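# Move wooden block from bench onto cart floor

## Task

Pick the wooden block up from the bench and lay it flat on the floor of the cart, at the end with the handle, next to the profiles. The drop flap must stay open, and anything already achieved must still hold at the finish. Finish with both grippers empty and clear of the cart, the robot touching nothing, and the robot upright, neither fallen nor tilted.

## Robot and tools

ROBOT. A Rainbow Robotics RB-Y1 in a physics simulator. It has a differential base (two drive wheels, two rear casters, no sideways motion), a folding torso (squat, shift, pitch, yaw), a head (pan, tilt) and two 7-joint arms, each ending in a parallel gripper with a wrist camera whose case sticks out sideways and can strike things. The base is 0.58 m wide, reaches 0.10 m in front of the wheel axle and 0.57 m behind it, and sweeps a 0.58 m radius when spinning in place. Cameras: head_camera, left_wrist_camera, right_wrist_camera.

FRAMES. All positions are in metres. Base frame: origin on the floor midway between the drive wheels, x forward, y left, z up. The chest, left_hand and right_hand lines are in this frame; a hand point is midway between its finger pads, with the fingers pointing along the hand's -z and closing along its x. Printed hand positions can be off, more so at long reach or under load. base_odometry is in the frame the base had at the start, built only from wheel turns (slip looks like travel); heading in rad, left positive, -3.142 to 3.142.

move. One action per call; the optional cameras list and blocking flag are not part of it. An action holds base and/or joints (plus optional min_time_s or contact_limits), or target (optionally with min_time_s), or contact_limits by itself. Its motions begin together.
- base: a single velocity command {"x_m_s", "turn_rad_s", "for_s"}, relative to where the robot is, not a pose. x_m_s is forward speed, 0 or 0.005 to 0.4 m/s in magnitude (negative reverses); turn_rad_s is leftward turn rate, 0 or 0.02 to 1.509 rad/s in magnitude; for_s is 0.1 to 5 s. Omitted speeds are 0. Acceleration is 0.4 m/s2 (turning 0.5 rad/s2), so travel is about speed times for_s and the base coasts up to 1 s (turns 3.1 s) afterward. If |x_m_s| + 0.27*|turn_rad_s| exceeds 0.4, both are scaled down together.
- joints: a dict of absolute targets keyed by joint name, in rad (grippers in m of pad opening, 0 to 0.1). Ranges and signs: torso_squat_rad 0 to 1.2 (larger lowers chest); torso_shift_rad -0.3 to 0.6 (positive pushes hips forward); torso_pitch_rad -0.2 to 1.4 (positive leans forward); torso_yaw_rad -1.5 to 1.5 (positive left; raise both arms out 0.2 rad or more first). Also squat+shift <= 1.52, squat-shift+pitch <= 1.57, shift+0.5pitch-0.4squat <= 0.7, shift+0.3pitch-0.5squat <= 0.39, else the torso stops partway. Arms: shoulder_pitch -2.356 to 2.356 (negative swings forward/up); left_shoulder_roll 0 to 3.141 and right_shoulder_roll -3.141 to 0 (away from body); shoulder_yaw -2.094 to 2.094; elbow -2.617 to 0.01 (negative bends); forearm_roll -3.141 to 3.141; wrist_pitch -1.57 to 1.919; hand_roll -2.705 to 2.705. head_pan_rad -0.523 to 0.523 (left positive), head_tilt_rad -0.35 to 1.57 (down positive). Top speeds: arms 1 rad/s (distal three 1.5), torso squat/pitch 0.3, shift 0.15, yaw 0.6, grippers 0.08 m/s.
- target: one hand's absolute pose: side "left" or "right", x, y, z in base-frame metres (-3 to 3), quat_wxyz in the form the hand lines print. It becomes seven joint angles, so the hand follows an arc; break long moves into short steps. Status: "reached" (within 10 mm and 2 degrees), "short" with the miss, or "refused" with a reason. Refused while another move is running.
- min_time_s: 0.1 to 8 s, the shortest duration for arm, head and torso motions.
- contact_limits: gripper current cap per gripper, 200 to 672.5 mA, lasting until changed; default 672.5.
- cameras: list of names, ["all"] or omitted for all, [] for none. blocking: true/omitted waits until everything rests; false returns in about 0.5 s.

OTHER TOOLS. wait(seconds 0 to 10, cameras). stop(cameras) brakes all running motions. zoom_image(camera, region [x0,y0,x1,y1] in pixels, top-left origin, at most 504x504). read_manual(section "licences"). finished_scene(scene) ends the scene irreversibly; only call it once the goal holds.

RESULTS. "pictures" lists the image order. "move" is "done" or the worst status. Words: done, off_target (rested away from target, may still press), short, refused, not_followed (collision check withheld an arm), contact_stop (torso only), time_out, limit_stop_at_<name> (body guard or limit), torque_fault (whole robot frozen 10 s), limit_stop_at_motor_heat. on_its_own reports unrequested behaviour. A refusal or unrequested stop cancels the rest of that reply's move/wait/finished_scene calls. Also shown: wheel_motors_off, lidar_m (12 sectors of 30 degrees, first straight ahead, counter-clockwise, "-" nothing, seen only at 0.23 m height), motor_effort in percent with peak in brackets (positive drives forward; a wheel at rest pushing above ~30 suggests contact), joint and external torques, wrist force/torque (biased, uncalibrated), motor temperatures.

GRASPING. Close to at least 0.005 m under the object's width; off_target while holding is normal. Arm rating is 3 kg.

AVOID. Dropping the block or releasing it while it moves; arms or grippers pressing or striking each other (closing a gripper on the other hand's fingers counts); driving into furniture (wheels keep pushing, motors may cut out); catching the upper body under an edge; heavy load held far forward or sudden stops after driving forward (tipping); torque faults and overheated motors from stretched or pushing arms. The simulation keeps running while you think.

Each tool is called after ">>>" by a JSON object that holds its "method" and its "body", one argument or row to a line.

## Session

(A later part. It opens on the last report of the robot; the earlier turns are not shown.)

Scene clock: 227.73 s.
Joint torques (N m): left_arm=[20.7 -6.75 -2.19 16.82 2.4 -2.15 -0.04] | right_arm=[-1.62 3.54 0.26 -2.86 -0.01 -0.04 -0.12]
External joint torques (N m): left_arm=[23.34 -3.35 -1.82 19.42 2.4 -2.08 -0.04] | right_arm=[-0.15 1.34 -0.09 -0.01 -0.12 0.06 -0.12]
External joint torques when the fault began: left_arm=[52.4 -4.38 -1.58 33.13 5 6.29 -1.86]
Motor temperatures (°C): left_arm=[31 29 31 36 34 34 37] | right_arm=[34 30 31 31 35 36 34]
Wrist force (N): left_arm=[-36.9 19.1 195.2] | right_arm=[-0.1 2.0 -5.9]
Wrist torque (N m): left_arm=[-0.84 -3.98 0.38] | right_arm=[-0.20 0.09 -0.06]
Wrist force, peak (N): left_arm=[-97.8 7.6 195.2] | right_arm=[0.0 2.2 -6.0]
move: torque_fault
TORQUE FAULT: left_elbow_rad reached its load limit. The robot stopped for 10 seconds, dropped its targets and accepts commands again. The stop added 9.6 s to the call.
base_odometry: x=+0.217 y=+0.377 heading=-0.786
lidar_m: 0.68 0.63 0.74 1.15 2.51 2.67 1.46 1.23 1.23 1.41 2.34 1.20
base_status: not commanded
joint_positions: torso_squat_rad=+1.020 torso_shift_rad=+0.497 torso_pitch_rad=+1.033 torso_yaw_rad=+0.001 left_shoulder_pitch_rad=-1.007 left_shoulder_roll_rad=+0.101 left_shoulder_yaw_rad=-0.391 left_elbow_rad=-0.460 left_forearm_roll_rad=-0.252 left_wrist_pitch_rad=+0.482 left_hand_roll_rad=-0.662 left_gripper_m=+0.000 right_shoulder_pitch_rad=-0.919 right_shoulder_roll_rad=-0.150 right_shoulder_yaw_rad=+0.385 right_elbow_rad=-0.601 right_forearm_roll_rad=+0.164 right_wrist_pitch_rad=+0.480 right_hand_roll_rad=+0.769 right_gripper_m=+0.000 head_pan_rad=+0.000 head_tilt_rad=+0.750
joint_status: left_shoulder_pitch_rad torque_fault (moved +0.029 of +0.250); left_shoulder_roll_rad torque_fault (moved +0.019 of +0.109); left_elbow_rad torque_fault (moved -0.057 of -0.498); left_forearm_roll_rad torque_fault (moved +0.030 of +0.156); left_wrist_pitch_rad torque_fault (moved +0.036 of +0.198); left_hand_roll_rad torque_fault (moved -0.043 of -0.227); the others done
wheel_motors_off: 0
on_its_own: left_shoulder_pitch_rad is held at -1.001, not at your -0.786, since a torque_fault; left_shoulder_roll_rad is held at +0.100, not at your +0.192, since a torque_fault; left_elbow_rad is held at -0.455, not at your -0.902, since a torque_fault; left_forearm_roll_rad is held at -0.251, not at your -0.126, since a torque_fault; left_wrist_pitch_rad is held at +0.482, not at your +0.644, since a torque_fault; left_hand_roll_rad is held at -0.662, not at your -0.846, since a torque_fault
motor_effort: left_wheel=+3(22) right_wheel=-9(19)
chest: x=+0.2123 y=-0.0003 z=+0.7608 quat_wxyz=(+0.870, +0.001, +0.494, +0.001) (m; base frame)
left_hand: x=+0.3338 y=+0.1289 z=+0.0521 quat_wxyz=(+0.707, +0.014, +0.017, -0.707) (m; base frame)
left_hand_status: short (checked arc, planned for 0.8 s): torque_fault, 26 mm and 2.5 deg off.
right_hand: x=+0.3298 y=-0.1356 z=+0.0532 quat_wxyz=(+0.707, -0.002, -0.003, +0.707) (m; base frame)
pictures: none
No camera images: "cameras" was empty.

>>> {"method": "move", "body": {
  "joints": {"torso_squat_rad":0.96,"torso_shift_rad":0.5,"torso_pitch_rad":1.04,"torso_yaw_rad":0},
  "cameras": ["head_camera","left_wrist_camera"]
}}

Scene clock: 232.87 s.
Joint torques (N m): left_arm=[-1.46 -4.66 -0.75 -1.47 0.3 -0.22 -0.15] | right_arm=[-1.17 3.32 0.73 -2.71 -0.03 0.03 -0.05]
External joint torques (N m): left_arm=[0.79 -1.15 -0.35 0.98 0.29 -0.18 -0.16] | right_arm=[0.08 1.12 0.37 0.06 -0.13 0.12 -0.05]
Motor temperatures (°C): left_arm=[31 29 31 36 34 34 37] | right_arm=[34 30 31 31 35 36 34]
Wrist force (N): left_arm=[0.7 -1.7 -8.0] | right_arm=[-0.3 1.6 -5.7]
Wrist torque (N m): left_arm=[0.06 0.12 0.11] | right_arm=[-0.17 0.09 -0.10]
Wrist force, peak (N): left_arm=[-37.2 18.9 195.2] | right_arm=[-0.7 1.9 -6.5]
move: done
base_odometry: x=+0.217 y=+0.377 heading=-0.787
lidar_m: 0.67 0.62 0.74 1.14 2.51 2.66 1.46 1.24 1.23 1.39 2.33 1.21
base_status: not commanded
joint_positions: torso_squat_rad=+0.960 torso_shift_rad=+0.500 torso_pitch_rad=+1.040 torso_yaw_rad=+0.000 left_shoulder_pitch_rad=-1.001 left_shoulder_roll_rad=+0.100 left_shoulder_yaw_rad=-0.391 left_elbow_rad=-0.456 left_forearm_roll_rad=-0.251 left_wrist_pitch_rad=+0.482 left_hand_roll_rad=-0.662 left_gripper_m=+0.000 right_shoulder_pitch_rad=-0.919 right_shoulder_roll_rad=-0.150 right_shoulder_yaw_rad=+0.385 right_elbow_rad=-0.601 right_forearm_roll_rad=+0.164 right_wrist_pitch_rad=+0.480 right_hand_roll_rad=+0.769 right_gripper_m=+0.000 head_pan_rad=+0.000 head_tilt_rad=+0.750
joint_status: all done
wheel_motors_off: 0
on_its_own: left_shoulder_pitch_rad is held at -1.001, not at your -0.786, since a torque_fault; left_shoulder_roll_rad is held at +0.100, not at your +0.192, since a torque_fault; left_elbow_rad is held at -0.455, not at your -0.902, since a torque_fault; left_forearm_roll_rad is held at -0.251, not at your -0.126, since a torque_fault; left_wrist_pitch_rad is held at +0.482, not at your +0.644, since a torque_fault; left_hand_roll_rad is held at -0.662, not at your -0.846, since a torque_fault
motor_effort: left_wheel=+1(6) right_wheel=-3(9)
chest: x=+0.2313 y=+0.0000 z=+0.7895 quat_wxyz=(+0.868, +0.000, +0.497, +0.000) (m; base frame)
left_hand: x=+0.3420 y=+0.1300 z=+0.0791 quat_wxyz=(+0.707, +0.009, +0.023, -0.707) (m; base frame)
right_hand: x=+0.3438 y=-0.1366 z=+0.0813 quat_wxyz=(+0.707, +0.000, +0.000, +0.707) (m; base frame)
pictures: head_camera, left_wrist_camera
camera_calibration:
head_camera: T_world_to_cam=[[-0.0286116, -0.9995, -0.0134799, 0.0226356], [-0.986535, 0.0260629, 0.161461, 0.320276], [-0.161029, 0.017918, -0.986787, 0.872198], [0, 0, 0, 1]] pos_world=[0.45706, -0.00135107, 0.809266]
left_wrist_camera: T_world_to_cam=[[0.0267354, -0.99815, -0.0546146, 0.124449], [-0.878089, -0.0495602, 0.475924, 0.298265], [-0.47775, 0.0352325, -0.877789, 0.30072], [0, 0, 0, 1]] pos_world=[0.402245, 0.128406, 0.128813]

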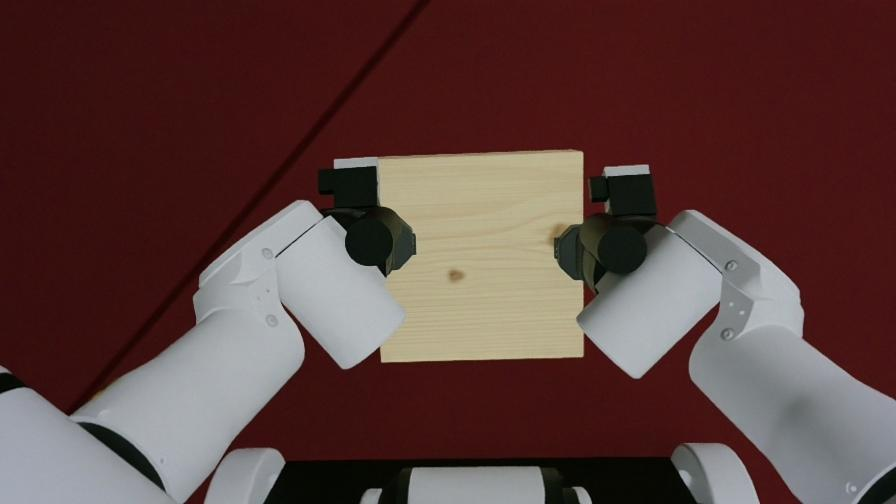

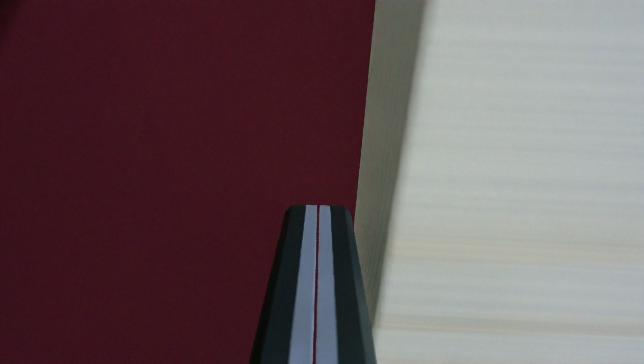

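>>> {"method": "move", "body": {
  "target": {"side":"left","x":0.342,"y":0.135,"z":0.098,"quat_wxyz":[0.7071,0,0,-0.7071]},
  "cameras": []
}}

>>> {"method": "move", "body": {
  "target": {"side":"right","x":0.342,"y":-0.145,"z":0.098,"quat_wxyz":[0.7071,0,0,0.7071]},
  "cameras": []
}}

>>> {"method": "move", "body": {
  "joints": {"torso_squat_rad":1.02},
  "cameras": ["head_camera"]
}}

Scene clock: 237.23 s.
Joint torques (N m): left_arm=[-0.77 -3.3 -0.66 -4.23 -0.01 -0.54 -0.13] | right_arm=[-1.29 3.62 0.76 -2.85 -0.12 -0.01 -0.07]
External joint torques (N m): left_arm=[-0.4 -0.9 -0.03 -0.17 -0.04 -0.4 -0.13] | right_arm=[-0.04 1.42 0.4 -0.08 -0.22 0.08 -0.07]
Motor temperatures (°C): left_arm=[31 29 31 36 34 34 37] | right_arm=[34 30 31 31 35 36 34]
Wrist force (N): left_arm=[0.9 -0.3 -7.4] | right_arm=[0.5 1.8 -5.5]
Wrist torque (N m): left_arm=[-0.08 0.20 0.06] | right_arm=[-0.19 0.17 -0.07]
Wrist force, peak (N): left_arm=[-5.5 -2.2 -9.8] | right_arm=[0.2 2.6 -6.0]
move: done
base_odometry: x=+0.217 y=+0.377 heading=-0.786
lidar_m: 0.66 0.63 0.74 1.15 2.50 2.65 1.47 1.24 1.23 1.41 2.34 1.20
base_status: not commanded
joint_positions: torso_squat_rad=+0.960 torso_shift_rad=+0.500 torso_pitch_rad=+1.040 torso_yaw_rad=+0.000 left_shoulder_pitch_rad=-0.805 left_shoulder_roll_rad=+0.181 left_shoulder_yaw_rad=-0.392 left_elbow_rad=-0.850 left_forearm_roll_rad=-0.156 left_wrist_pitch_rad=+0.613 left_hand_roll_rad=-0.803 left_gripper_m=+0.000 right_shoulder_pitch_rad=-0.919 right_shoulder_roll_rad=-0.150 right_shoulder_yaw_rad=+0.385 right_elbow_rad=-0.601 right_forearm_roll_rad=+0.164 right_wrist_pitch_rad=+0.480 right_hand_roll_rad=+0.769 right_gripper_m=+0.000 head_pan_rad=+0.000 head_tilt_rad=+0.750
joint_status: all done
wheel_motors_off: 0
motor_effort: left_wheel=+2(3) right_wheel=-3(5)
chest: x=+0.2313 y=+0.0000 z=+0.7895 quat_wxyz=(+0.868, +0.000, +0.497, +0.000) (m; base frame)
left_hand: x=+0.3420 y=+0.1350 z=+0.0980 quat_wxyz=(+0.707, +0.001, +0.000, -0.707) (m; base frame)
left_hand_status: reached (checked arc, planned for 0.7 s): 0 mm and 0.1 deg off.
right_hand: x=+0.3438 y=-0.1366 z=+0.0813 quat_wxyz=(+0.707, +0.000, +0.000, +0.707) (m; base frame)
pictures: none
No camera images: "cameras" was empty.

Scene clock: 238.17 s.
Joint torques (N m): left_arm=[-0.7 -3.11 -0.46 -4.11 0.05 -0.46 -0.07] | right_arm=[0.24 1.58 0.52 -4.09 -0.14 -0.1 0.11]
External joint torques (N m): left_arm=[-0.33 -0.71 0.17 -0.05 0.03 -0.32 -0.07] | right_arm=[0.24 0.12 0.11 -0.34 -0.26 -0.01 0.11]
Motor temperatures (°C): left_arm=[31 29 31 36 34 34 37] | right_arm=[34 30 31 31 35 36 34]
Wrist force (N): left_arm=[0.8 -1.0 -7.6] | right_arm=[0.2 2.2 -5.2]
Wrist torque (N m): left_arm=[-0.05 0.16 0.07] | right_arm=[-0.23 0.12 -0.05]
Wrist force, peak (N): left_arm=[0.7 -0.7 -8.3] | right_arm=[-1.4 2.3 -5.8]
move: done
base_odometry: x=+0.217 y=+0.377 heading=-0.787
lidar_m: 0.67 0.62 0.74 1.14 2.50 2.64 1.47 1.24 1.23 1.41 2.31 1.22
base_status: not commanded
joint_positions: torso_squat_rad=+0.960 torso_shift_rad=+0.500 torso_pitch_rad=+1.040 torso_yaw_rad=+0.000 left_shoulder_pitch_rad=-0.805 left_shoulder_roll_rad=+0.180 left_shoulder_yaw_rad=-0.392 left_elbow_rad=-0.850 left_forearm_roll_rad=-0.156 left_wrist_pitch_rad=+0.613 left_hand_roll_rad=-0.803 left_gripper_m=+0.000 right_shoulder_pitch_rad=-0.794 right_shoulder_roll_rad=-0.200 right_shoulder_yaw_rad=+0.385 right_elbow_rad=-0.862 right_forearm_roll_rad=+0.125 right_wrist_pitch_rad=+0.605 right_hand_roll_rad=+0.832 right_gripper_m=+0.000 head_pan_rad=+0.000 head_tilt_rad=+0.750
joint_status: all done
wheel_motors_off: 0
motor_effort: left_wheel=+2(3) right_wheel=-3(5)
chest: x=+0.2313 y=+0.0000 z=+0.7895 quat_wxyz=(+0.868, +0.000, +0.497, +0.000) (m; base frame)
left_hand: x=+0.3420 y=+0.1350 z=+0.0980 quat_wxyz=(+0.707, +0.001, +0.000, -0.707) (m; base frame)
right_hand: x=+0.3420 y=-0.1449 z=+0.0974 quat_wxyz=(+0.707, +0.000, +0.000, +0.707) (m; base frame)
right_hand_status: reached (checked arc, planned for 0.6 s): 1 mm and 0.0 deg off.
pictures: none
No camera images: "cameras" was empty.

Scene clock: 239.13 s.
Joint torques (N m): left_arm=[-0.32 -3.08 -0.41 -4.02 0.07 -0.47 -0.01] | right_arm=[0.23 1.49 0.57 -3.93 -0.03 -0.06 0.07]
External joint torques (N m): left_arm=[0.05 -0.68 0.22 0.03 0.05 -0.33 -0.01] | right_arm=[0.23 0.02 0.16 -0.18 -0.15 0.03 0.07]
Motor temperatures (°C): left_arm=[31 29 31 36 34 33 37] | right_arm=[34 30 31 31 35 36 34]
Wrist force (N): left_arm=[0.7 -1.1 -8.0] | right_arm=[0.0 1.5 -5.4]
Wrist torque (N m): left_arm=[-0.02 0.16 0.10] | right_arm=[-0.18 0.13 -0.05]
Wrist force, peak (N): left_arm=[1.1 -1.8 -8.2] | right_arm=[-0.2 1.7 -5.9]
move: done
base_odometry: x=+0.217 y=+0.377 heading=-0.787
lidar_m: 0.67 0.64 0.73 1.15 2.51 2.65 1.47 1.23 1.24 1.41 2.32 1.19
base_status: not commanded
joint_positions: torso_squat_rad=+1.020 torso_shift_rad=+0.500 torso_pitch_rad=+1.040 torso_yaw_rad=+0.000 left_shoulder_pitch_rad=-0.805 left_shoulder_roll_rad=+0.180 left_shoulder_yaw_rad=-0.392 left_elbow_rad=-0.850 left_forearm_roll_rad=-0.156 left_wrist_pitch_rad=+0.613 left_hand_roll_rad=-0.803 left_gripper_m=+0.000 right_shoulder_pitch_rad=-0.794 right_shoulder_roll_rad=-0.200 right_shoulder_yaw_rad=+0.385 right_elbow_rad=-0.862 right_forearm_roll_rad=+0.125 right_wrist_pitch_rad=+0.605 right_hand_roll_rad=+0.832 right_gripper_m=+0.000 head_pan_rad=+0.000 head_tilt_rad=+0.750
joint_status: all done
wheel_motors_off: 0
motor_effort: left_wheel=+2(5) right_wheel=-2(6)
chest: x=+0.2145 y=+0.0000 z=+0.7587 quat_wxyz=(+0.868, +0.000, +0.497, +0.000) (m; base frame)
left_hand: x=+0.3252 y=+0.1350 z=+0.0672 quat_wxyz=(+0.707, +0.001, +0.000, -0.707) (m; base frame)
right_hand: x=+0.3251 y=-0.1449 z=+0.0666 quat_wxyz=(+0.707, +0.000, +0.000, +0.707) (m; base frame)
pictures: head_camera
camera_calibration:
head_camera: T_world_to_cam=[[-0.028594, -0.999502, -0.0133815, 0.0217557], [-0.986535, 0.0260614, 0.161459, 0.308675], [-0.16103, 0.0178181, -0.986789, 0.839099], [0, 0, 0, 1]] pos_world=[0.44026, -0.00125082, 0.778467]

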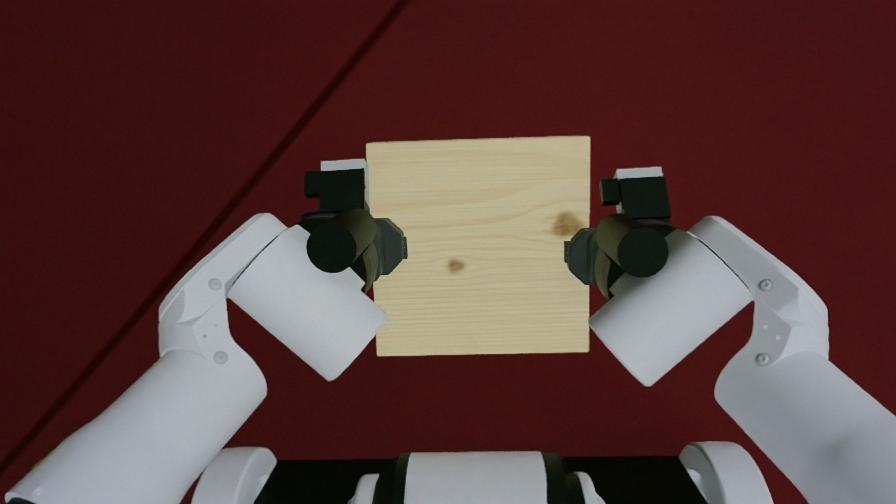

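>>> {"method": "move", "body": {
  "target": {"side":"right","x":0.327,"y":-0.138,"z":0.068,"quat_wxyz":[0.7071,0,0,0.7071]},
  "cameras": []
}}

>>> {"method": "move", "body": {
  "target": {"side":"left","x":0.327,"y":0.108,"z":0.068,"quat_wxyz":[0.7071,0,0,-0.7071]},
  "cameras": ["head_camera","left_wrist_camera"]
}}

Scene clock: 241.47 s.
Joint torques (N m): left_arm=[-0.75 -3.24 -0.41 -4.2 0.16 -0.54 -0.01] | right_arm=[-0.07 2.28 0.38 -3.88 0.04 0.01 -0.14]
External joint torques (N m): left_arm=[-0.38 -0.84 0.23 -0.14 0.13 -0.4 -0.01] | right_arm=[0.11 0.51 -0.1 -0.04 -0.09 0.1 -0.14]
Motor temperatures (°C): left_arm=[31 28 31 36 34 33 37] | right_arm=[34 30 31 30 35 36 34]
Wrist force (N): left_arm=[0.7 -1.7 -7.6] | right_arm=[0.2 1.7 -5.1]
Wrist torque (N m): left_arm=[0.05 0.19 0.09] | right_arm=[-0.19 0.12 -0.07]
Wrist force, peak (N): left_arm=[1.3 -0.6 -8.4] | right_arm=[0.1 2.0 -6.2]
move: done
base_odometry: x=+0.217 y=+0.377 heading=-0.786
lidar_m: 0.68 0.63 0.74 1.15 2.50 2.66 1.46 1.23 1.24 1.40 2.31 1.20
base_status: not commanded
joint_positions: torso_squat_rad=+1.020 torso_shift_rad=+0.500 torso_pitch_rad=+1.040 torso_yaw_rad=+0.000 left_shoulder_pitch_rad=-0.805 left_shoulder_roll_rad=+0.180 left_shoulder_yaw_rad=-0.392 left_elbow_rad=-0.850 left_forearm_roll_rad=-0.156 left_wrist_pitch_rad=+0.613 left_hand_roll_rad=-0.803 left_gripper_m=+0.000 right_shoulder_pitch_rad=-0.800 right_shoulder_roll_rad=-0.188 right_shoulder_yaw_rad=+0.385 right_elbow_rad=-0.864 right_forearm_roll_rad=+0.138 right_wrist_pitch_rad=+0.618 right_hand_roll_rad=+0.823 right_gripper_m=+0.000 head_pan_rad=+0.000 head_tilt_rad=+0.750
joint_status: all done
wheel_motors_off: 0
motor_effort: left_wheel=+3(5) right_wheel=-2(4)
chest: x=+0.2145 y=+0.0000 z=+0.7587 quat_wxyz=(+0.868, +0.000, +0.497, +0.000) (m; base frame)
left_hand: x=+0.3252 y=+0.1350 z=+0.0672 quat_wxyz=(+0.707, +0.001, +0.000, -0.707) (m; base frame)
right_hand: x=+0.3270 y=-0.1380 z=+0.0680 quat_wxyz=(+0.707, +0.000, +0.000, +0.707) (m; base frame)
right_hand_status: reached (checked arc, planned for 0.1 s): 0 mm and 0.0 deg off.
pictures: none
No camera images: "cameras" was empty.

Scene clock: 242.30 s.
Joint torques (N m): left_arm=[-1.84 -5.07 -1.08 -3.72 0.38 -0.7 0.1] | right_arm=[-0.25 2.4 0.31 -3.73 0.13 0.05 -0.13]
External joint torques (N m): left_arm=[-0.78 -1.31 -0.2 0.36 0.36 -0.56 0.1] | right_arm=[-0.07 0.63 -0.17 0.11 0.01 0.14 -0.13]
Motor temperatures (°C): left_arm=[31 28 31 36 34 33 37] | right_arm=[34 30 31 30 35 36 34]
Wrist force (N): left_arm=[0.7 -0.8 -7.1] | right_arm=[0.1 2.2 -5.6]
Wrist torque (N m): left_arm=[-0.06 0.22 0.05] | right_arm=[-0.25 0.13 -0.06]
Wrist force, peak (N): left_arm=[-15.5 2.9 -6.5] | right_arm=[-0.2 1.7 -5.9]
move: done
base_odometry: x=+0.217 y=+0.377 heading=-0.787
lidar_m: 0.67 0.63 0.73 1.14 2.50 2.65 1.46 1.23 1.23 1.41 2.32 1.20
base_status: not commanded
joint_positions: torso_squat_rad=+1.020 torso_shift_rad=+0.500 torso_pitch_rad=+1.040 torso_yaw_rad=+0.000 left_shoulder_pitch_rad=-0.846 left_shoulder_roll_rad=+0.124 left_shoulder_yaw_rad=-0.395 left_elbow_rad=-0.796 left_forearm_roll_rad=-0.216 left_wrist_pitch_rad=+0.624 left_hand_roll_rad=-0.751 left_gripper_m=+0.000 right_shoulder_pitch_rad=-0.800 right_shoulder_roll_rad=-0.188 right_shoulder_yaw_rad=+0.385 right_elbow_rad=-0.864 right_forearm_roll_rad=+0.138 right_wrist_pitch_rad=+0.618 right_hand_roll_rad=+0.823 right_gripper_m=+0.000 head_pan_rad=+0.000 head_tilt_rad=+0.750
joint_status: all done
wheel_motors_off: 0
motor_effort: left_wheel=+2(5) right_wheel=-3(4)
chest: x=+0.2145 y=+0.0000 z=+0.7587 quat_wxyz=(+0.868, +0.000, +0.497, +0.000) (m; base frame)
left_hand: x=+0.3269 y=+0.1082 z=+0.0683 quat_wxyz=(+0.707, +0.000, +0.000, -0.707) (m; base frame)
left_hand_status: reached (checked arc, planned for 0.3 s): 0 mm and 0.0 deg off.
right_hand: x=+0.3270 y=-0.1380 z=+0.0679 quat_wxyz=(+0.707, +0.000, +0.000, +0.707) (m; base frame)
pictures: head_camera, left_wrist_camera
camera_calibration:
head_camera: T_world_to_cam=[[-0.028597, -0.999501, -0.013381, 0.0217566], [-0.986535, 0.0260644, 0.161459, 0.308675], [-0.16103, 0.0178181, -0.986789, 0.839099], [0, 0, 0, 1]] pos_world=[0.44026, -0.00125081, 0.778467]
left_wrist_camera: T_world_to_cam=[[0.0268386, -0.999603, -0.00860065, 0.0993994], [-0.887736, -0.0277888, 0.459514, 0.290945], [-0.459571, -0.00469762, -0.888129, 0.283839], [0, 0, 0, 1]] pos_world=[0.386058, 0.108778, 0.119247]

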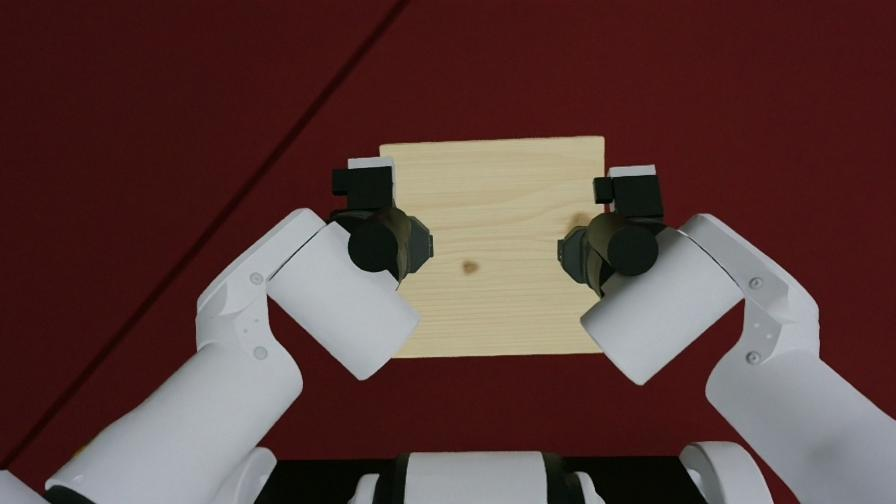

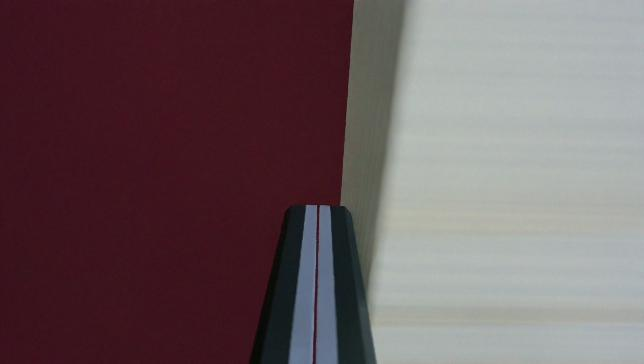

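>>> {"method": "move", "body": {
  "target": {"side":"right","x":0.327,"y":-0.129,"z":0.068,"quat_wxyz":[0.7071,0,0,0.7071]},
  "cameras": []
}}

>>> {"method": "move", "body": {
  "target": {"side":"left","x":0.327,"y":0.101,"z":0.068,"quat_wxyz":[0.7071,0,0,-0.7071]},
  "cameras": ["head_camera"]
}}

Scene clock: 244.37 s.
Joint torques (N m): left_arm=[-2.5 -9.33 -1.66 -5.41 1 -1.91 0.05] | right_arm=[-3.64 11.31 1.38 -7.36 -1.02 -2.42 -0.04]
External joint torques (N m): left_arm=[-1.44 -5.61 -0.79 -1.34 0.97 -1.77 0.05] | right_arm=[-3.31 9.15 0.81 -3.53 -1.15 -2.34 -0.04]
Motor temperatures (°C): left_arm=[31 28 31 36 34 33 37] | right_arm=[34 30 31 30 35 36 34]
Wrist force (N): left_arm=[-9.0 0.1 -3.3] | right_arm=[-15.8 3.6 -2.2]
Wrist torque (N m): left_arm=[-0.18 0.39 0.03] | right_arm=[-0.25 -0.17 -0.13]
Wrist force, peak (N): left_arm=[-9.9 0.1 -6.9] | right_arm=[-20.9 2.8 -1.6]
move: done
base_odometry: x=+0.217 y=+0.377 heading=-0.787
lidar_m: 0.67 0.62 0.73 1.16 2.52 2.66 1.46 1.24 1.23 1.40 2.32 1.21
base_status: not commanded
joint_positions: torso_squat_rad=+1.020 torso_shift_rad=+0.500 torso_pitch_rad=+1.040 torso_yaw_rad=+0.000 left_shoulder_pitch_rad=-0.846 left_shoulder_roll_rad=+0.125 left_shoulder_yaw_rad=-0.395 left_elbow_rad=-0.796 left_forearm_roll_rad=-0.216 left_wrist_pitch_rad=+0.624 left_hand_roll_rad=-0.751 left_gripper_m=+0.000 right_shoulder_pitch_rad=-0.810 right_shoulder_roll_rad=-0.171 right_shoulder_yaw_rad=+0.386 right_elbow_rad=-0.850 right_forearm_roll_rad=+0.161 right_wrist_pitch_rad=+0.623 right_hand_roll_rad=+0.806 right_gripper_m=+0.000 head_pan_rad=+0.000 head_tilt_rad=+0.750
joint_status: all done
wheel_motors_off: 0
motor_effort: left_wheel=+1(2) right_wheel=-2(2)
chest: x=+0.2145 y=+0.0000 z=+0.7587 quat_wxyz=(+0.868, +0.000, +0.497, +0.000) (m; base frame)
left_hand: x=+0.3269 y=+0.1091 z=+0.0681 quat_wxyz=(+0.707, +0.000, +0.001, -0.707) (m; base frame)
right_hand: x=+0.3264 y=-0.1312 z=+0.0681 quat_wxyz=(+0.707, +0.000, +0.002, +0.707) (m; base frame)
right_hand_status: reached (checked arc, planned for 0.2 s): 2 mm and 0.2 deg off.
pictures: none
No camera images: "cameras" was empty.

Scene clock: 244.90 s.
Joint torques (N m): left_arm=[-5.61 -22.88 -5.36 -9.32 3.15 -5.28 0.34] | right_arm=[-3.92 14.98 2.63 -8.68 -1.69 -3.43 -0.02]
External joint torques (N m): left_arm=[-4.42 -18.89 -4.46 -5.3 3.13 -5.15 0.34] | right_arm=[-3.58 12.85 2.07 -4.84 -1.81 -3.35 -0.02]
Motor temperatures (°C): left_arm=[31 28 31 36 34 33 37] | right_arm=[34 30 31 30 35 36 34]
Wrist force (N): left_arm=[-30.7 1.5 4.9] | right_arm=[-21.5 3.5 2.2]
Wrist torque (N m): left_arm=[-0.22 -0.06 -0.19] | right_arm=[-0.24 -0.19 -0.07]
Wrist force, peak (N): left_arm=[-38.3 4.2 8.4] | right_arm=[-23.6 3.2 2.6]
move: done
base_odometry: x=+0.217 y=+0.377 heading=-0.787
lidar_m: 0.67 0.63 0.74 1.14 2.50 2.65 1.47 1.24 1.23 1.40 2.33 1.21
base_status: not commanded
joint_positions: torso_squat_rad=+1.020 torso_shift_rad=+0.500 torso_pitch_rad=+1.040 torso_yaw_rad=+0.000 left_shoulder_pitch_rad=-0.857 left_shoulder_roll_rad=+0.112 left_shoulder_yaw_rad=-0.395 left_elbow_rad=-0.776 left_forearm_roll_rad=-0.235 left_wrist_pitch_rad=+0.625 left_hand_roll_rad=-0.734 left_gripper_m=+0.000 right_shoulder_pitch_rad=-0.809 right_shoulder_roll_rad=-0.172 right_shoulder_yaw_rad=+0.386 right_elbow_rad=-0.850 right_forearm_roll_rad=+0.161 right_wrist_pitch_rad=+0.623 right_hand_roll_rad=+0.806 right_gripper_m=+0.000 head_pan_rad=+0.000 head_tilt_rad=+0.750
joint_status: all done
wheel_motors_off: 0
motor_effort: left_wheel=+2(2) right_wheel=-2(3)
chest: x=+0.2144 y=+0.0000 z=+0.7587 quat_wxyz=(+0.868, +0.000, +0.497, +0.000) (m; base frame)
left_hand: x=+0.3266 y=+0.1054 z=+0.0679 quat_wxyz=(+0.707, +0.002, +0.003, -0.707) (m; base frame)
left_hand_status: reached (checked arc, planned for 0.2 s): 4 mm and 0.4 deg off.
right_hand: x=+0.3264 y=-0.1318 z=+0.0681 quat_wxyz=(+0.707, -0.001, +0.002, +0.707) (m; base frame)
pictures: head_camera
camera_calibration:
head_camera: T_world_to_cam=[[-0.0285089, -0.999502, -0.0135047, 0.0218134], [-0.98657, 0.0259611, 0.161264, 0.30871], [-0.160833, 0.0179208, -0.986819, 0.839217], [0, 0, 0, 1]] pos_world=[0.44016, -0.00125138, 0.778666]

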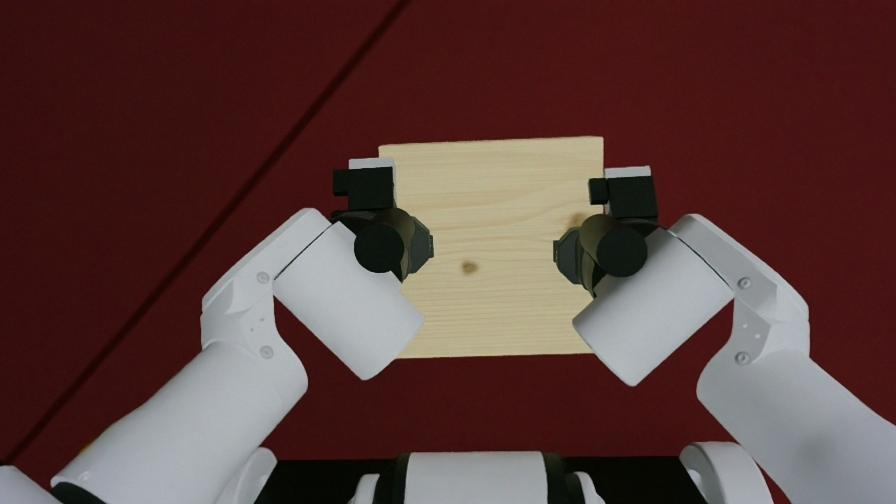

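>>> {"method": "move", "body": {
  "target": {"side":"right","x":0.327,"y":-0.122,"z":0.068,"quat_wxyz":[0.7071,0,0,0.7071]},
  "cameras": []
}}

>>> {"method": "move", "body": {
  "joints": {"torso_squat_rad":0.96},
  "min_time_s": 1.5,
  "cameras": ["head_camera","left_wrist_camera"]
}}

Scene clock: 246.60 s.
Joint torques (N m): left_arm=[-6.31 -24.56 -5.84 -10.77 3.2 -5.81 0.31] | right_arm=[-7.44 31.53 6.96 -11.9 -4.21 -6.99 0]
External joint torques (N m): left_arm=[-5.11 -20.58 -4.94 -6.75 3.18 -5.68 0.31] | right_arm=[-6.98 29.17 6.36 -8.11 -4.34 -6.92 0]
Motor temperatures (°C): left_arm=[31 29 31 36 34 33 37] | right_arm=[34 30 31 31 35 36 34]
Wrist force (N): left_arm=[-32.4 0.8 -3.4] | right_arm=[-46.8 1.3 20.4]
Wrist torque (N m): left_arm=[-0.06 -0.03 -0.23] | right_arm=[-0.16 -0.64 -0.12]
Wrist force, peak (N): left_arm=[-32.8 0.9 -7.5] | right_arm=[-55.6 0.0 22.4]
move: done
base_odometry: x=+0.217 y=+0.377 heading=-0.787
lidar_m: 0.67 0.63 0.73 1.14 2.50 2.66 1.47 1.24 1.23 1.42 2.33 1.19
base_status: not commanded
joint_positions: torso_squat_rad=+1.020 torso_shift_rad=+0.500 torso_pitch_rad=+1.039 torso_yaw_rad=+0.000 left_shoulder_pitch_rad=-0.857 left_shoulder_roll_rad=+0.113 left_shoulder_yaw_rad=-0.395 left_elbow_rad=-0.776 left_forearm_roll_rad=-0.235 left_wrist_pitch_rad=+0.625 left_hand_roll_rad=-0.734 left_gripper_m=+0.000 right_shoulder_pitch_rad=-0.819 right_shoulder_roll_rad=-0.161 right_shoulder_yaw_rad=+0.385 right_elbow_rad=-0.833 right_forearm_roll_rad=+0.181 right_wrist_pitch_rad=+0.626 right_hand_roll_rad=+0.790 right_gripper_m=+0.000 head_pan_rad=+0.000 head_tilt_rad=+0.750
joint_status: all done
wheel_motors_off: 0
motor_effort: left_wheel=+0(3) right_wheel=+0(4)
chest: x=+0.2143 y=+0.0001 z=+0.7589 quat_wxyz=(+0.868, +0.000, +0.497, +0.000) (m; base frame)
left_hand: x=+0.3266 y=+0.1056 z=+0.0679 quat_wxyz=(+0.707, +0.002, +0.003, -0.707) (m; base frame)
right_hand: x=+0.3263 y=-0.1289 z=+0.0678 quat_wxyz=(+0.707, -0.003, +0.004, +0.707) (m; base frame)
right_hand_status: reached (checked arc, planned for 0.2 s): 7 mm and 0.6 deg off.
pictures: none
No camera images: "cameras" was empty.

Scene clock: 248.40 s.
Joint torques (N m): left_arm=[-7.95 -26.57 -6.47 -12.82 3.34 -6.03 0.29] | right_arm=[-7.32 29.61 7.08 -14.12 -3.59 -5.67 -0.01]
External joint torques (N m): left_arm=[-6.8 -22.6 -5.56 -8.83 3.31 -5.91 0.29] | right_arm=[-6.89 27.22 6.47 -10.33 -3.72 -5.6 -0.01]
Motor temperatures (°C): left_arm=[31 29 31 36 34 33 37] | right_arm=[34 30 31 31 35 37 34]
Wrist force (N): left_arm=[-33.3 1.3 -19.3] | right_arm=[-33.9 2.8 -17.3]
Wrist torque (N m): left_arm=[0.01 0.07 -0.19] | right_arm=[-0.28 -0.23 -0.11]
Wrist force, peak (N): left_arm=[-33.8 0.5 -19.6] | right_arm=[-46.5 1.7 18.0]
move: done
base_odometry: x=+0.217 y=+0.377 heading=-0.787
lidar_m: 0.67 0.63 0.74 1.15 2.50 2.66 1.48 1.24 1.23 1.40 2.33 1.22
base_status: not commanded
joint_positions: torso_squat_rad=+0.960 torso_shift_rad=+0.500 torso_pitch_rad=+1.041 torso_yaw_rad=+0.000 left_shoulder_pitch_rad=-0.856 left_shoulder_roll_rad=+0.113 left_shoulder_yaw_rad=-0.395 left_elbow_rad=-0.775 left_forearm_roll_rad=-0.235 left_wrist_pitch_rad=+0.625 left_hand_roll_rad=-0.734 left_gripper_m=+0.000 right_shoulder_pitch_rad=-0.819 right_shoulder_roll_rad=-0.160 right_shoulder_yaw_rad=+0.385 right_elbow_rad=-0.833 right_forearm_roll_rad=+0.181 right_wrist_pitch_rad=+0.625 right_hand_roll_rad=+0.790 right_gripper_m=+0.000 head_pan_rad=+0.000 head_tilt_rad=+0.750
joint_status: all done
wheel_motors_off: 0
motor_effort: left_wheel=+1(3) right_wheel=-1(3)
chest: x=+0.2315 y=+0.0001 z=+0.7892 quat_wxyz=(+0.868, +0.000, +0.497, +0.000) (m; base frame)
left_hand: x=+0.3425 y=+0.1064 z=+0.0980 quat_wxyz=(+0.707, +0.002, +0.004, -0.707) (m; base frame)
right_hand: x=+0.3423 y=-0.1285 z=+0.0979 quat_wxyz=(+0.707, -0.002, +0.005, +0.707) (m; base frame)
pictures: head_camera, left_wrist_camera
camera_calibration:
head_camera: T_world_to_cam=[[-0.0285851, -0.999503, -0.0132622, 0.0225484], [-0.986421, 0.0260594, 0.162154, 0.319925], [-0.161728, 0.0177174, -0.986676, 0.872066], [0, 0, 0, 1]] pos_world=[0.457263, -0.00125057, 0.808869]
left_wrist_camera: T_world_to_cam=[[0.0261854, -0.999515, -0.016849, 0.098418], [-0.886348, -0.0310083, 0.46198, 0.290718], [-0.462278, 0.00283697, -0.88673, 0.317465], [0, 0, 0, 1]] pos_world=[0.401857, 0.106484, 0.148858]

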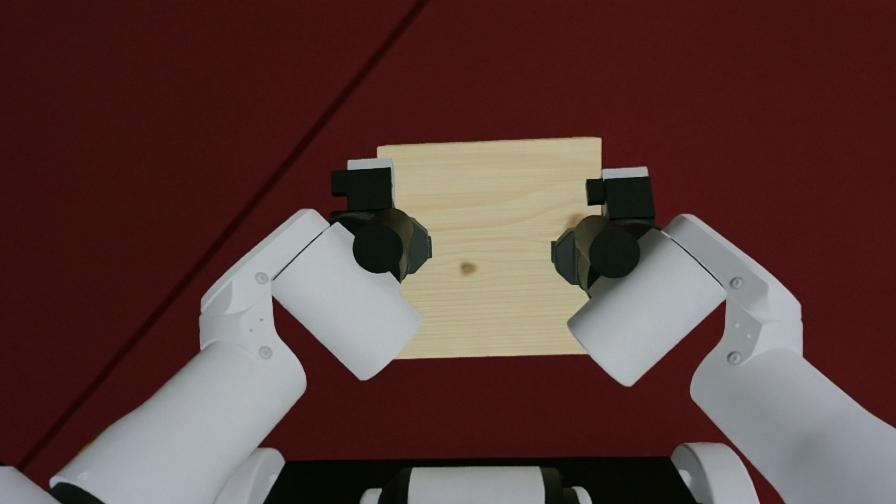

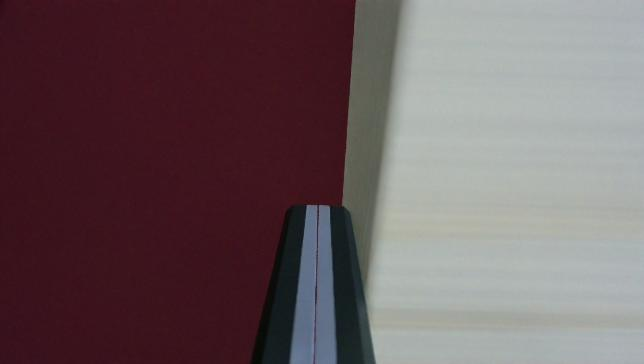

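>>> {"method": "move", "body": {
  "joints": {"torso_squat_rad":1.02},
  "min_time_s": 1.5,
  "cameras": []
}}

>>> {"method": "move", "body": {
  "target": {"side":"left","x":0.327,"y":0.13,"z":0.07,"quat_wxyz":[0.7071,0,0,-0.7071]},
  "cameras": []
}}

>>> {"method": "move", "body": {
  "target": {"side":"right","x":0.327,"y":-0.15,"z":0.07,"quat_wxyz":[0.7071,0,0,0.7071]},
  "cameras": []
}}

>>> {"method": "move", "body": {
  "base": {"x_m_s":-0.1,"for_s":0.8},
  "cameras": ["head_camera"]
}}

Scene clock: 276.80 s.
Joint torques (N m): left_arm=[-8.05 -26.56 -6.5 -12.56 3.48 -6.9 0.28] | right_arm=[-8.02 29.26 7.04 -13.49 -3.45 -6.41 0.08]
External joint torques (N m): left_arm=[-6.86 -22.6 -5.6 -8.56 3.46 -6.77 0.28] | right_arm=[-7.55 26.88 6.44 -9.7 -3.58 -6.34 0.08]
Motor temperatures (°C): left_arm=[31 29 31 36 34 34 37] | right_arm=[34 32 31 32 36 37 34]
Wrist force (N): left_arm=[-38.3 -2.4 10.9] | right_arm=[-38.1 6.4 14.8]
Wrist torque (N m): left_arm=[-0.08 -0.34 -0.23] | right_arm=[-0.31 -0.47 -0.08]
Wrist force, peak (N): left_arm=[-38.3 -2.4 10.9] | right_arm=[-38.7 6.2 15.2]
move: done
base_odometry: x=+0.217 y=+0.377 heading=-0.787
lidar_m: 0.66 0.62 0.73 1.15 2.51 2.66 1.47 1.23 1.24 1.41 2.32 1.22
base_status: not commanded
joint_positions: torso_squat_rad=+1.020 torso_shift_rad=+0.500 torso_pitch_rad=+1.039 torso_yaw_rad=+0.000 left_shoulder_pitch_rad=-0.856 left_shoulder_roll_rad=+0.113 left_shoulder_yaw_rad=-0.395 left_elbow_rad=-0.775 left_forearm_roll_rad=-0.235 left_wrist_pitch_rad=+0.625 left_hand_roll_rad=-0.734 left_gripper_m=+0.000 right_shoulder_pitch_rad=-0.819 right_shoulder_roll_rad=-0.160 right_shoulder_yaw_rad=+0.385 right_elbow_rad=-0.833 right_forearm_roll_rad=+0.181 right_wrist_pitch_rad=+0.625 right_hand_roll_rad=+0.790 right_gripper_m=+0.000 head_pan_rad=+0.000 head_tilt_rad=+0.750
joint_status: all done
wheel_motors_off: 0
motor_effort: left_wheel=+2(3) right_wheel=-1(3)
chest: x=+0.2143 y=+0.0001 z=+0.7589 quat_wxyz=(+0.868, +0.000, +0.497, +0.000) (m; base frame)
left_hand: x=+0.3262 y=+0.1064 z=+0.0678 quat_wxyz=(+0.707, +0.002, +0.004, -0.707) (m; base frame)
right_hand: x=+0.3260 y=-0.1284 z=+0.0678 quat_wxyz=(+0.707, -0.002, +0.004, +0.707) (m; base frame)
pictures: none
No camera images: "cameras" was empty.

Scene clock: 277.67 s.
Joint torques (N m): left_arm=[-0.9 -4.2 -0.35 -4.64 0.2 -0.69 -0.09] | right_arm=[-4.22 10.61 2.89 -6.67 -1.06 -1.33 -0.07]
External joint torques (N m): left_arm=[-0.43 -1.58 0.35 -0.46 0.17 -0.55 -0.09] | right_arm=[-3.72 8.08 2.24 -2.84 -1.19 -1.25 -0.07]
Motor temperatures (°C): left_arm=[31 29 31 36 34 33 37] | right_arm=[34 32 31 32 36 37 34]
Wrist force (N): left_arm=[0.3 0.1 -7.8] | right_arm=[-7.9 2.8 -4.4]
Wrist torque (N m): left_arm=[-0.19 0.16 0.09] | right_arm=[-0.28 0.06 0.01]
Wrist force, peak (N): left_arm=[-36.4 -1.9 11.2] | right_arm=[-38.7 6.5 14.5]
move: done
base_odometry: x=+0.217 y=+0.377 heading=-0.787
lidar_m: 0.67 0.63 0.75 1.14 2.51 2.66 1.46 1.24 1.23 1.41 2.32 1.21
base_status: not commanded
joint_positions: torso_squat_rad=+1.020 torso_shift_rad=+0.500 torso_pitch_rad=+1.040 torso_yaw_rad=+0.000 left_shoulder_pitch_rad=-0.803 left_shoulder_roll_rad=+0.172 left_shoulder_yaw_rad=-0.388 left_elbow_rad=-0.865 left_forearm_roll_rad=-0.161 left_wrist_pitch_rad=+0.630 left_hand_roll_rad=-0.807 left_gripper_m=+0.000 right_shoulder_pitch_rad=-0.820 right_shoulder_roll_rad=-0.155 right_shoulder_yaw_rad=+0.386 right_elbow_rad=-0.834 right_forearm_roll_rad=+0.180 right_wrist_pitch_rad=+0.624 right_hand_roll_rad=+0.790 right_gripper_m=+0.000 head_pan_rad=+0.000 head_tilt_rad=+0.750
joint_status: all done
wheel_motors_off: 0
motor_effort: left_wheel=+0(5) right_wheel=-1(3)
chest: x=+0.2144 y=+0.0001 z=+0.7587 quat_wxyz=(+0.868, +0.000, +0.497, +0.000) (m; base frame)
left_hand: x=+0.3267 y=+0.1300 z=+0.0695 quat_wxyz=(+0.707, +0.000, +0.000, -0.707) (m; base frame)
left_hand_status: reached (checked arc, planned for 0.3 s): 1 mm and 0.0 deg off.
right_hand: x=+0.3264 y=-0.1242 z=+0.0682 quat_wxyz=(+0.707, +0.000, +0.001, +0.707) (m; base frame)
pictures: none
No camera images: "cameras" was empty.

Scene clock: 278.47 s.
Joint torques (N m): left_arm=[-0.66 -3.33 -0.16 -4.51 0.1 -0.55 -0.04] | right_arm=[0.22 2.26 -0.55 -4.35 -0.02 -0.23 -0.15]
External joint torques (N m): left_arm=[-0.18 -0.72 0.54 -0.33 0.07 -0.41 -0.04] | right_arm=[0.05 1.11 -0.9 -0.45 -0.15 -0.14 -0.15]
Motor temperatures (°C): left_arm=[31 29 31 36 34 33 37] | right_arm=[34 32 31 32 36 37 34]
Wrist force (N): left_arm=[0.0 0.9 -7.7] | right_arm=[-0.1 2.3 -4.4]
Wrist torque (N m): left_arm=[-0.27 0.06 0.06] | right_arm=[-0.27 0.11 -0.08]
Wrist force, peak (N): left_arm=[0.5 -0.2 -8.2] | right_arm=[-7.8 2.7 -6.0]
move: done
base_odometry: x=+0.217 y=+0.377 heading=-0.787
lidar_m: 0.68 0.62 0.74 1.15 2.51 2.66 1.48 1.23 1.24 1.40 2.33 1.22
base_status: not commanded
joint_positions: torso_squat_rad=+1.020 torso_shift_rad=+0.500 torso_pitch_rad=+1.040 torso_yaw_rad=+0.000 left_shoulder_pitch_rad=-0.803 left_shoulder_roll_rad=+0.172 left_shoulder_yaw_rad=-0.388 left_elbow_rad=-0.865 left_forearm_roll_rad=-0.161 left_wrist_pitch_rad=+0.630 left_hand_roll_rad=-0.807 left_gripper_m=+0.000 right_shoulder_pitch_rad=-0.776 right_shoulder_roll_rad=-0.215 right_shoulder_yaw_rad=+0.380 right_elbow_rad=-0.905 right_forearm_roll_rad=+0.107 right_wrist_pitch_rad=+0.624 right_hand_roll_rad=+0.854 right_gripper_m=+0.000 head_pan_rad=+0.000 head_tilt_rad=+0.750
joint_status: all done
wheel_motors_off: 0
motor_effort: left_wheel=+1(2) right_wheel=-1(4)
chest: x=+0.2144 y=+0.0000 z=+0.7587 quat_wxyz=(+0.868, +0.000, +0.497, +0.000) (m; base frame)
left_hand: x=+0.3267 y=+0.1300 z=+0.0695 quat_wxyz=(+0.707, +0.000, +0.000, -0.707) (m; base frame)
right_hand: x=+0.3269 y=-0.1500 z=+0.0698 quat_wxyz=(+0.707, +0.000, +0.000, +0.707) (m; base frame)
right_hand_status: reached (checked arc, planned for 0.3 s): 0 mm and 0.0 deg off.
pictures: none
No camera images: "cameras" was empty.

Scene clock: 279.97 s.
Joint torques (N m): left_arm=[-0.95 -3.29 0.04 -4.08 0.2 -0.44 0.05] | right_arm=[0.24 2.43 -0.82 -3.95 0.07 -0.01 0.01]
External joint torques (N m): left_arm=[-0.48 -0.68 0.73 0.1 0.17 -0.3 0.05] | right_arm=[0.07 1.27 -1.17 -0.05 -0.06 0.08 0.01]
Motor temperatures (°C): left_arm=[31 29 31 36 34 33 37] | right_arm=[34 31 31 32 36 37 34]
Wrist force (N): left_arm=[0.2 0.2 -7.7] | right_arm=[0.1 2.2 -5.0]
Wrist torque (N m): left_arm=[-0.19 0.17 0.08] | right_arm=[-0.26 0.11 -0.08]
Wrist force, peak (N): left_arm=[0.8 -0.3 -8.7] | right_arm=[-0.2 2.4 -5.2]
move: done
base_odometry: x=+0.161 y=+0.434 heading=-0.786
lidar_m: 0.74 0.71 0.78 1.14 2.56 2.52 1.41 1.18 1.18 1.34 2.21 1.31
base_status: done (sent for 0.8 of 0.8 s)
joint_positions: torso_squat_rad=+1.020 torso_shift_rad=+0.500 torso_pitch_rad=+1.040 torso_yaw_rad=+0.000 left_shoulder_pitch_rad=-0.803 left_shoulder_roll_rad=+0.172 left_shoulder_yaw_rad=-0.388 left_elbow_rad=-0.865 left_forearm_roll_rad=-0.161 left_wrist_pitch_rad=+0.630 left_hand_roll_rad=-0.807 left_gripper_m=+0.000 right_shoulder_pitch_rad=-0.776 right_shoulder_roll_rad=-0.215 right_shoulder_yaw_rad=+0.380 right_elbow_rad=-0.905 right_forearm_roll_rad=+0.107 right_wrist_pitch_rad=+0.624 right_hand_roll_rad=+0.854 right_gripper_m=+0.000 head_pan_rad=+0.000 head_tilt_rad=+0.750
joint_status: not commanded
wheel_motors_off: 0
motor_effort: left_wheel=+11(27) right_wheel=-11(28)
chest: x=+0.2145 y=+0.0000 z=+0.7587 quat_wxyz=(+0.868, +0.000, +0.497, +0.000) (m; base frame)
left_hand: x=+0.3267 y=+0.1300 z=+0.0695 quat_wxyz=(+0.707, +0.000, +0.000, -0.707) (m; base frame)
right_hand: x=+0.3269 y=-0.1499 z=+0.0698 quat_wxyz=(+0.707, +0.000, +0.000, +0.707) (m; base frame)
pictures: head_camera
camera_calibration:
head_camera: T_world_to_cam=[[-0.028594, -0.999502, -0.0133815, 0.0217528], [-0.986535, 0.0260614, 0.161459, 0.308576], [-0.16103, 0.0178181, -0.986789, 0.839083], [0, 0, 0, 1]] pos_world=[0.44016, -0.00125082, 0.778467]

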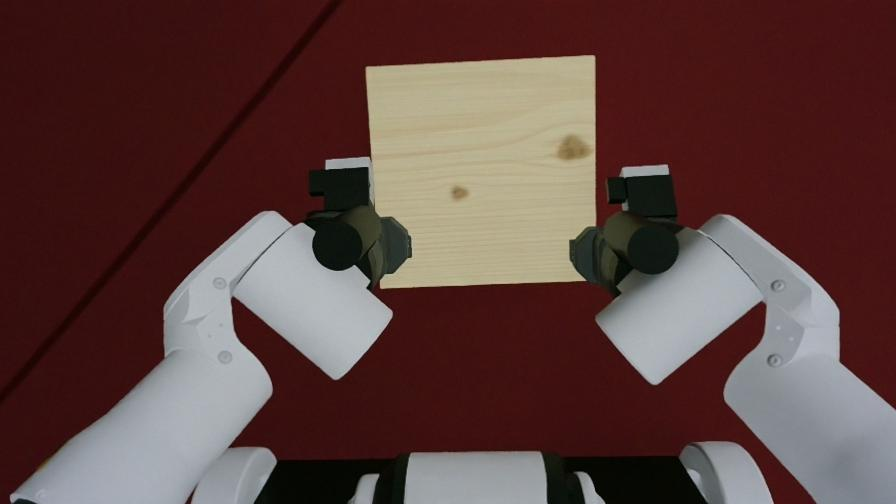

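>>> {"method": "move", "body": {
  "target": {"side":"right","x":0.327,"y":-0.12,"z":0.068,"quat_wxyz":[0.7071,0,0,0.7071]},
  "cameras": []
}}

>>> {"method": "move", "body": {
  "target": {"side":"left","x":0.327,"y":0.104,"z":0.068,"quat_wxyz":[0.7071,0,0,-0.7071]},
  "cameras": ["head_camera"]
}}

Scene clock: 282.27 s.
Joint torques (N m): left_arm=[-0.78 -3.38 -0.16 -4.23 0.11 -0.45 0.04] | right_arm=[-2.24 5.4 1.4 -4.74 -0.34 -0.4 0.13]
External joint torques (N m): left_arm=[-0.31 -0.76 0.54 -0.05 0.08 -0.3 0.04] | right_arm=[-1.68 2.72 0.72 -0.89 -0.46 -0.31 0.13]
Motor temperatures (°C): left_arm=[31 29 31 36 34 33 37] | right_arm=[34 31 31 31 36 37 34]
Wrist force (N): left_arm=[0.7 0.6 -7.1] | right_arm=[-1.2 2.4 -5.3]
Wrist torque (N m): left_arm=[-0.24 0.15 0.10] | right_arm=[-0.26 0.09 -0.09]
Wrist force, peak (N): left_arm=[0.1 -0.2 -8.5] | right_arm=[-7.6 6.2 -5.1]
move: done
base_odometry: x=+0.161 y=+0.434 heading=-0.786
lidar_m: 0.74 0.70 0.79 1.12 2.56 2.53 1.39 1.19 1.18 1.34 2.24 1.32
base_status: not commanded
joint_positions: torso_squat_rad=+1.020 torso_shift_rad=+0.500 torso_pitch_rad=+1.040 torso_yaw_rad=+0.000 left_shoulder_pitch_rad=-0.803 left_shoulder_roll_rad=+0.172 left_shoulder_yaw_rad=-0.388 left_elbow_rad=-0.865 left_forearm_roll_rad=-0.161 left_wrist_pitch_rad=+0.630 left_hand_roll_rad=-0.807 left_gripper_m=+0.000 right_shoulder_pitch_rad=-0.822 right_shoulder_roll_rad=-0.149 right_shoulder_yaw_rad=+0.386 right_elbow_rad=-0.832 right_forearm_roll_rad=+0.186 right_wrist_pitch_rad=+0.625 right_hand_roll_rad=+0.787 right_gripper_m=+0.000 head_pan_rad=+0.000 head_tilt_rad=+0.750
joint_status: all done
wheel_motors_off: 0
motor_effort: left_wheel=+11(11) right_wheel=-10(12)
chest: x=+0.2145 y=+0.0001 z=+0.7587 quat_wxyz=(+0.868, +0.000, +0.497, +0.000) (m; base frame)
left_hand: x=+0.3267 y=+0.1299 z=+0.0695 quat_wxyz=(+0.707, +0.000, +0.000, -0.707) (m; base frame)
right_hand: x=+0.3266 y=-0.1206 z=+0.0685 quat_wxyz=(+0.707, +0.000, +0.000, +0.707) (m; base frame)
right_hand_status: reached (checked arc, planned for 0.3 s): 1 mm and 0.1 deg off.
pictures: none
No camera images: "cameras" was empty.

Scene clock: 282.93 s.
Joint torques (N m): left_arm=[-9.43 -29.49 -8.54 -12.63 4.08 -7.91 -0.04] | right_arm=[-4.1 23.31 4.61 -9.86 -3.03 -4.88 0.11]
External joint torques (N m): left_arm=[-8.34 -25.72 -7.67 -8.62 4.06 -7.79 -0.04] | right_arm=[-3.55 20.75 3.97 -6.04 -3.16 -4.81 0.11]
Motor temperatures (°C): left_arm=[31 29 31 36 34 33 37] | right_arm=[34 31 31 31 36 37 34]
Wrist force (N): left_arm=[-43.8 0.6 10.3] | right_arm=[-32.7 1.0 8.3]
Wrist torque (N m): left_arm=[-0.28 -0.26 -0.12] | right_arm=[-0.18 -0.39 0.04]
Wrist force, peak (N): left_arm=[-57.6 0.7 24.3] | right_arm=[-38.5 1.1 14.1]
move: done
base_odometry: x=+0.161 y=+0.434 heading=-0.785
lidar_m: 0.74 0.70 0.79 1.14 2.57 2.52 1.41 1.19 1.18 1.34 2.23 1.33
base_status: not commanded
joint_positions: torso_squat_rad=+1.020 torso_shift_rad=+0.500 torso_pitch_rad=+1.039 torso_yaw_rad=+0.000 left_shoulder_pitch_rad=-0.849 left_shoulder_roll_rad=+0.120 left_shoulder_yaw_rad=-0.391 left_elbow_rad=-0.786 left_forearm_roll_rad=-0.228 left_wrist_pitch_rad=+0.626 left_hand_roll_rad=-0.744 left_gripper_m=+0.000 right_shoulder_pitch_rad=-0.822 right_shoulder_roll_rad=-0.153 right_shoulder_yaw_rad=+0.385 right_elbow_rad=-0.830 right_forearm_roll_rad=+0.186 right_wrist_pitch_rad=+0.626 right_hand_roll_rad=+0.787 right_gripper_m=+0.000 head_pan_rad=+0.000 head_tilt_rad=+0.750
joint_status: all done
wheel_motors_off: 0
motor_effort: left_wheel=+14(17) right_wheel=-15(16)
chest: x=+0.2143 y=+0.0000 z=+0.7589 quat_wxyz=(+0.868, +0.000, +0.497, +0.000) (m; base frame)
left_hand: x=+0.3260 y=+0.1104 z=+0.0678 quat_wxyz=(+0.707, +0.002, +0.004, -0.707) (m; base frame)
left_hand_status: reached (checked arc, planned for 0.3 s): 7 mm and 0.6 deg off.
right_hand: x=+0.3268 y=-0.1243 z=+0.0681 quat_wxyz=(+0.707, -0.002, +0.003, +0.708) (m; base frame)
pictures: head_camera
camera_calibration:
head_camera: T_world_to_cam=[[-0.0284245, -0.999503, -0.013631, 0.0218711], [-0.986639, 0.0258649, 0.160858, 0.308826], [-0.160425, 0.0180212, -0.986883, 0.839252], [0, 0, 0, 1]] pos_world=[0.439959, -0.00125192, 0.778865]

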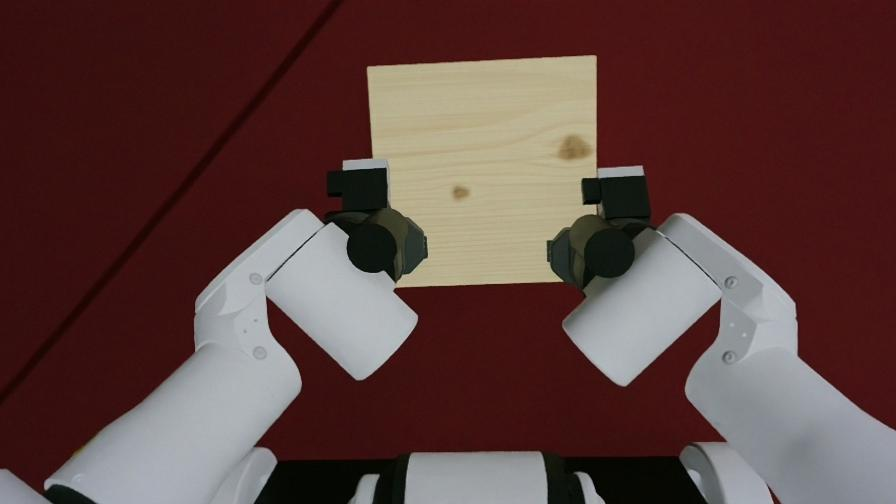

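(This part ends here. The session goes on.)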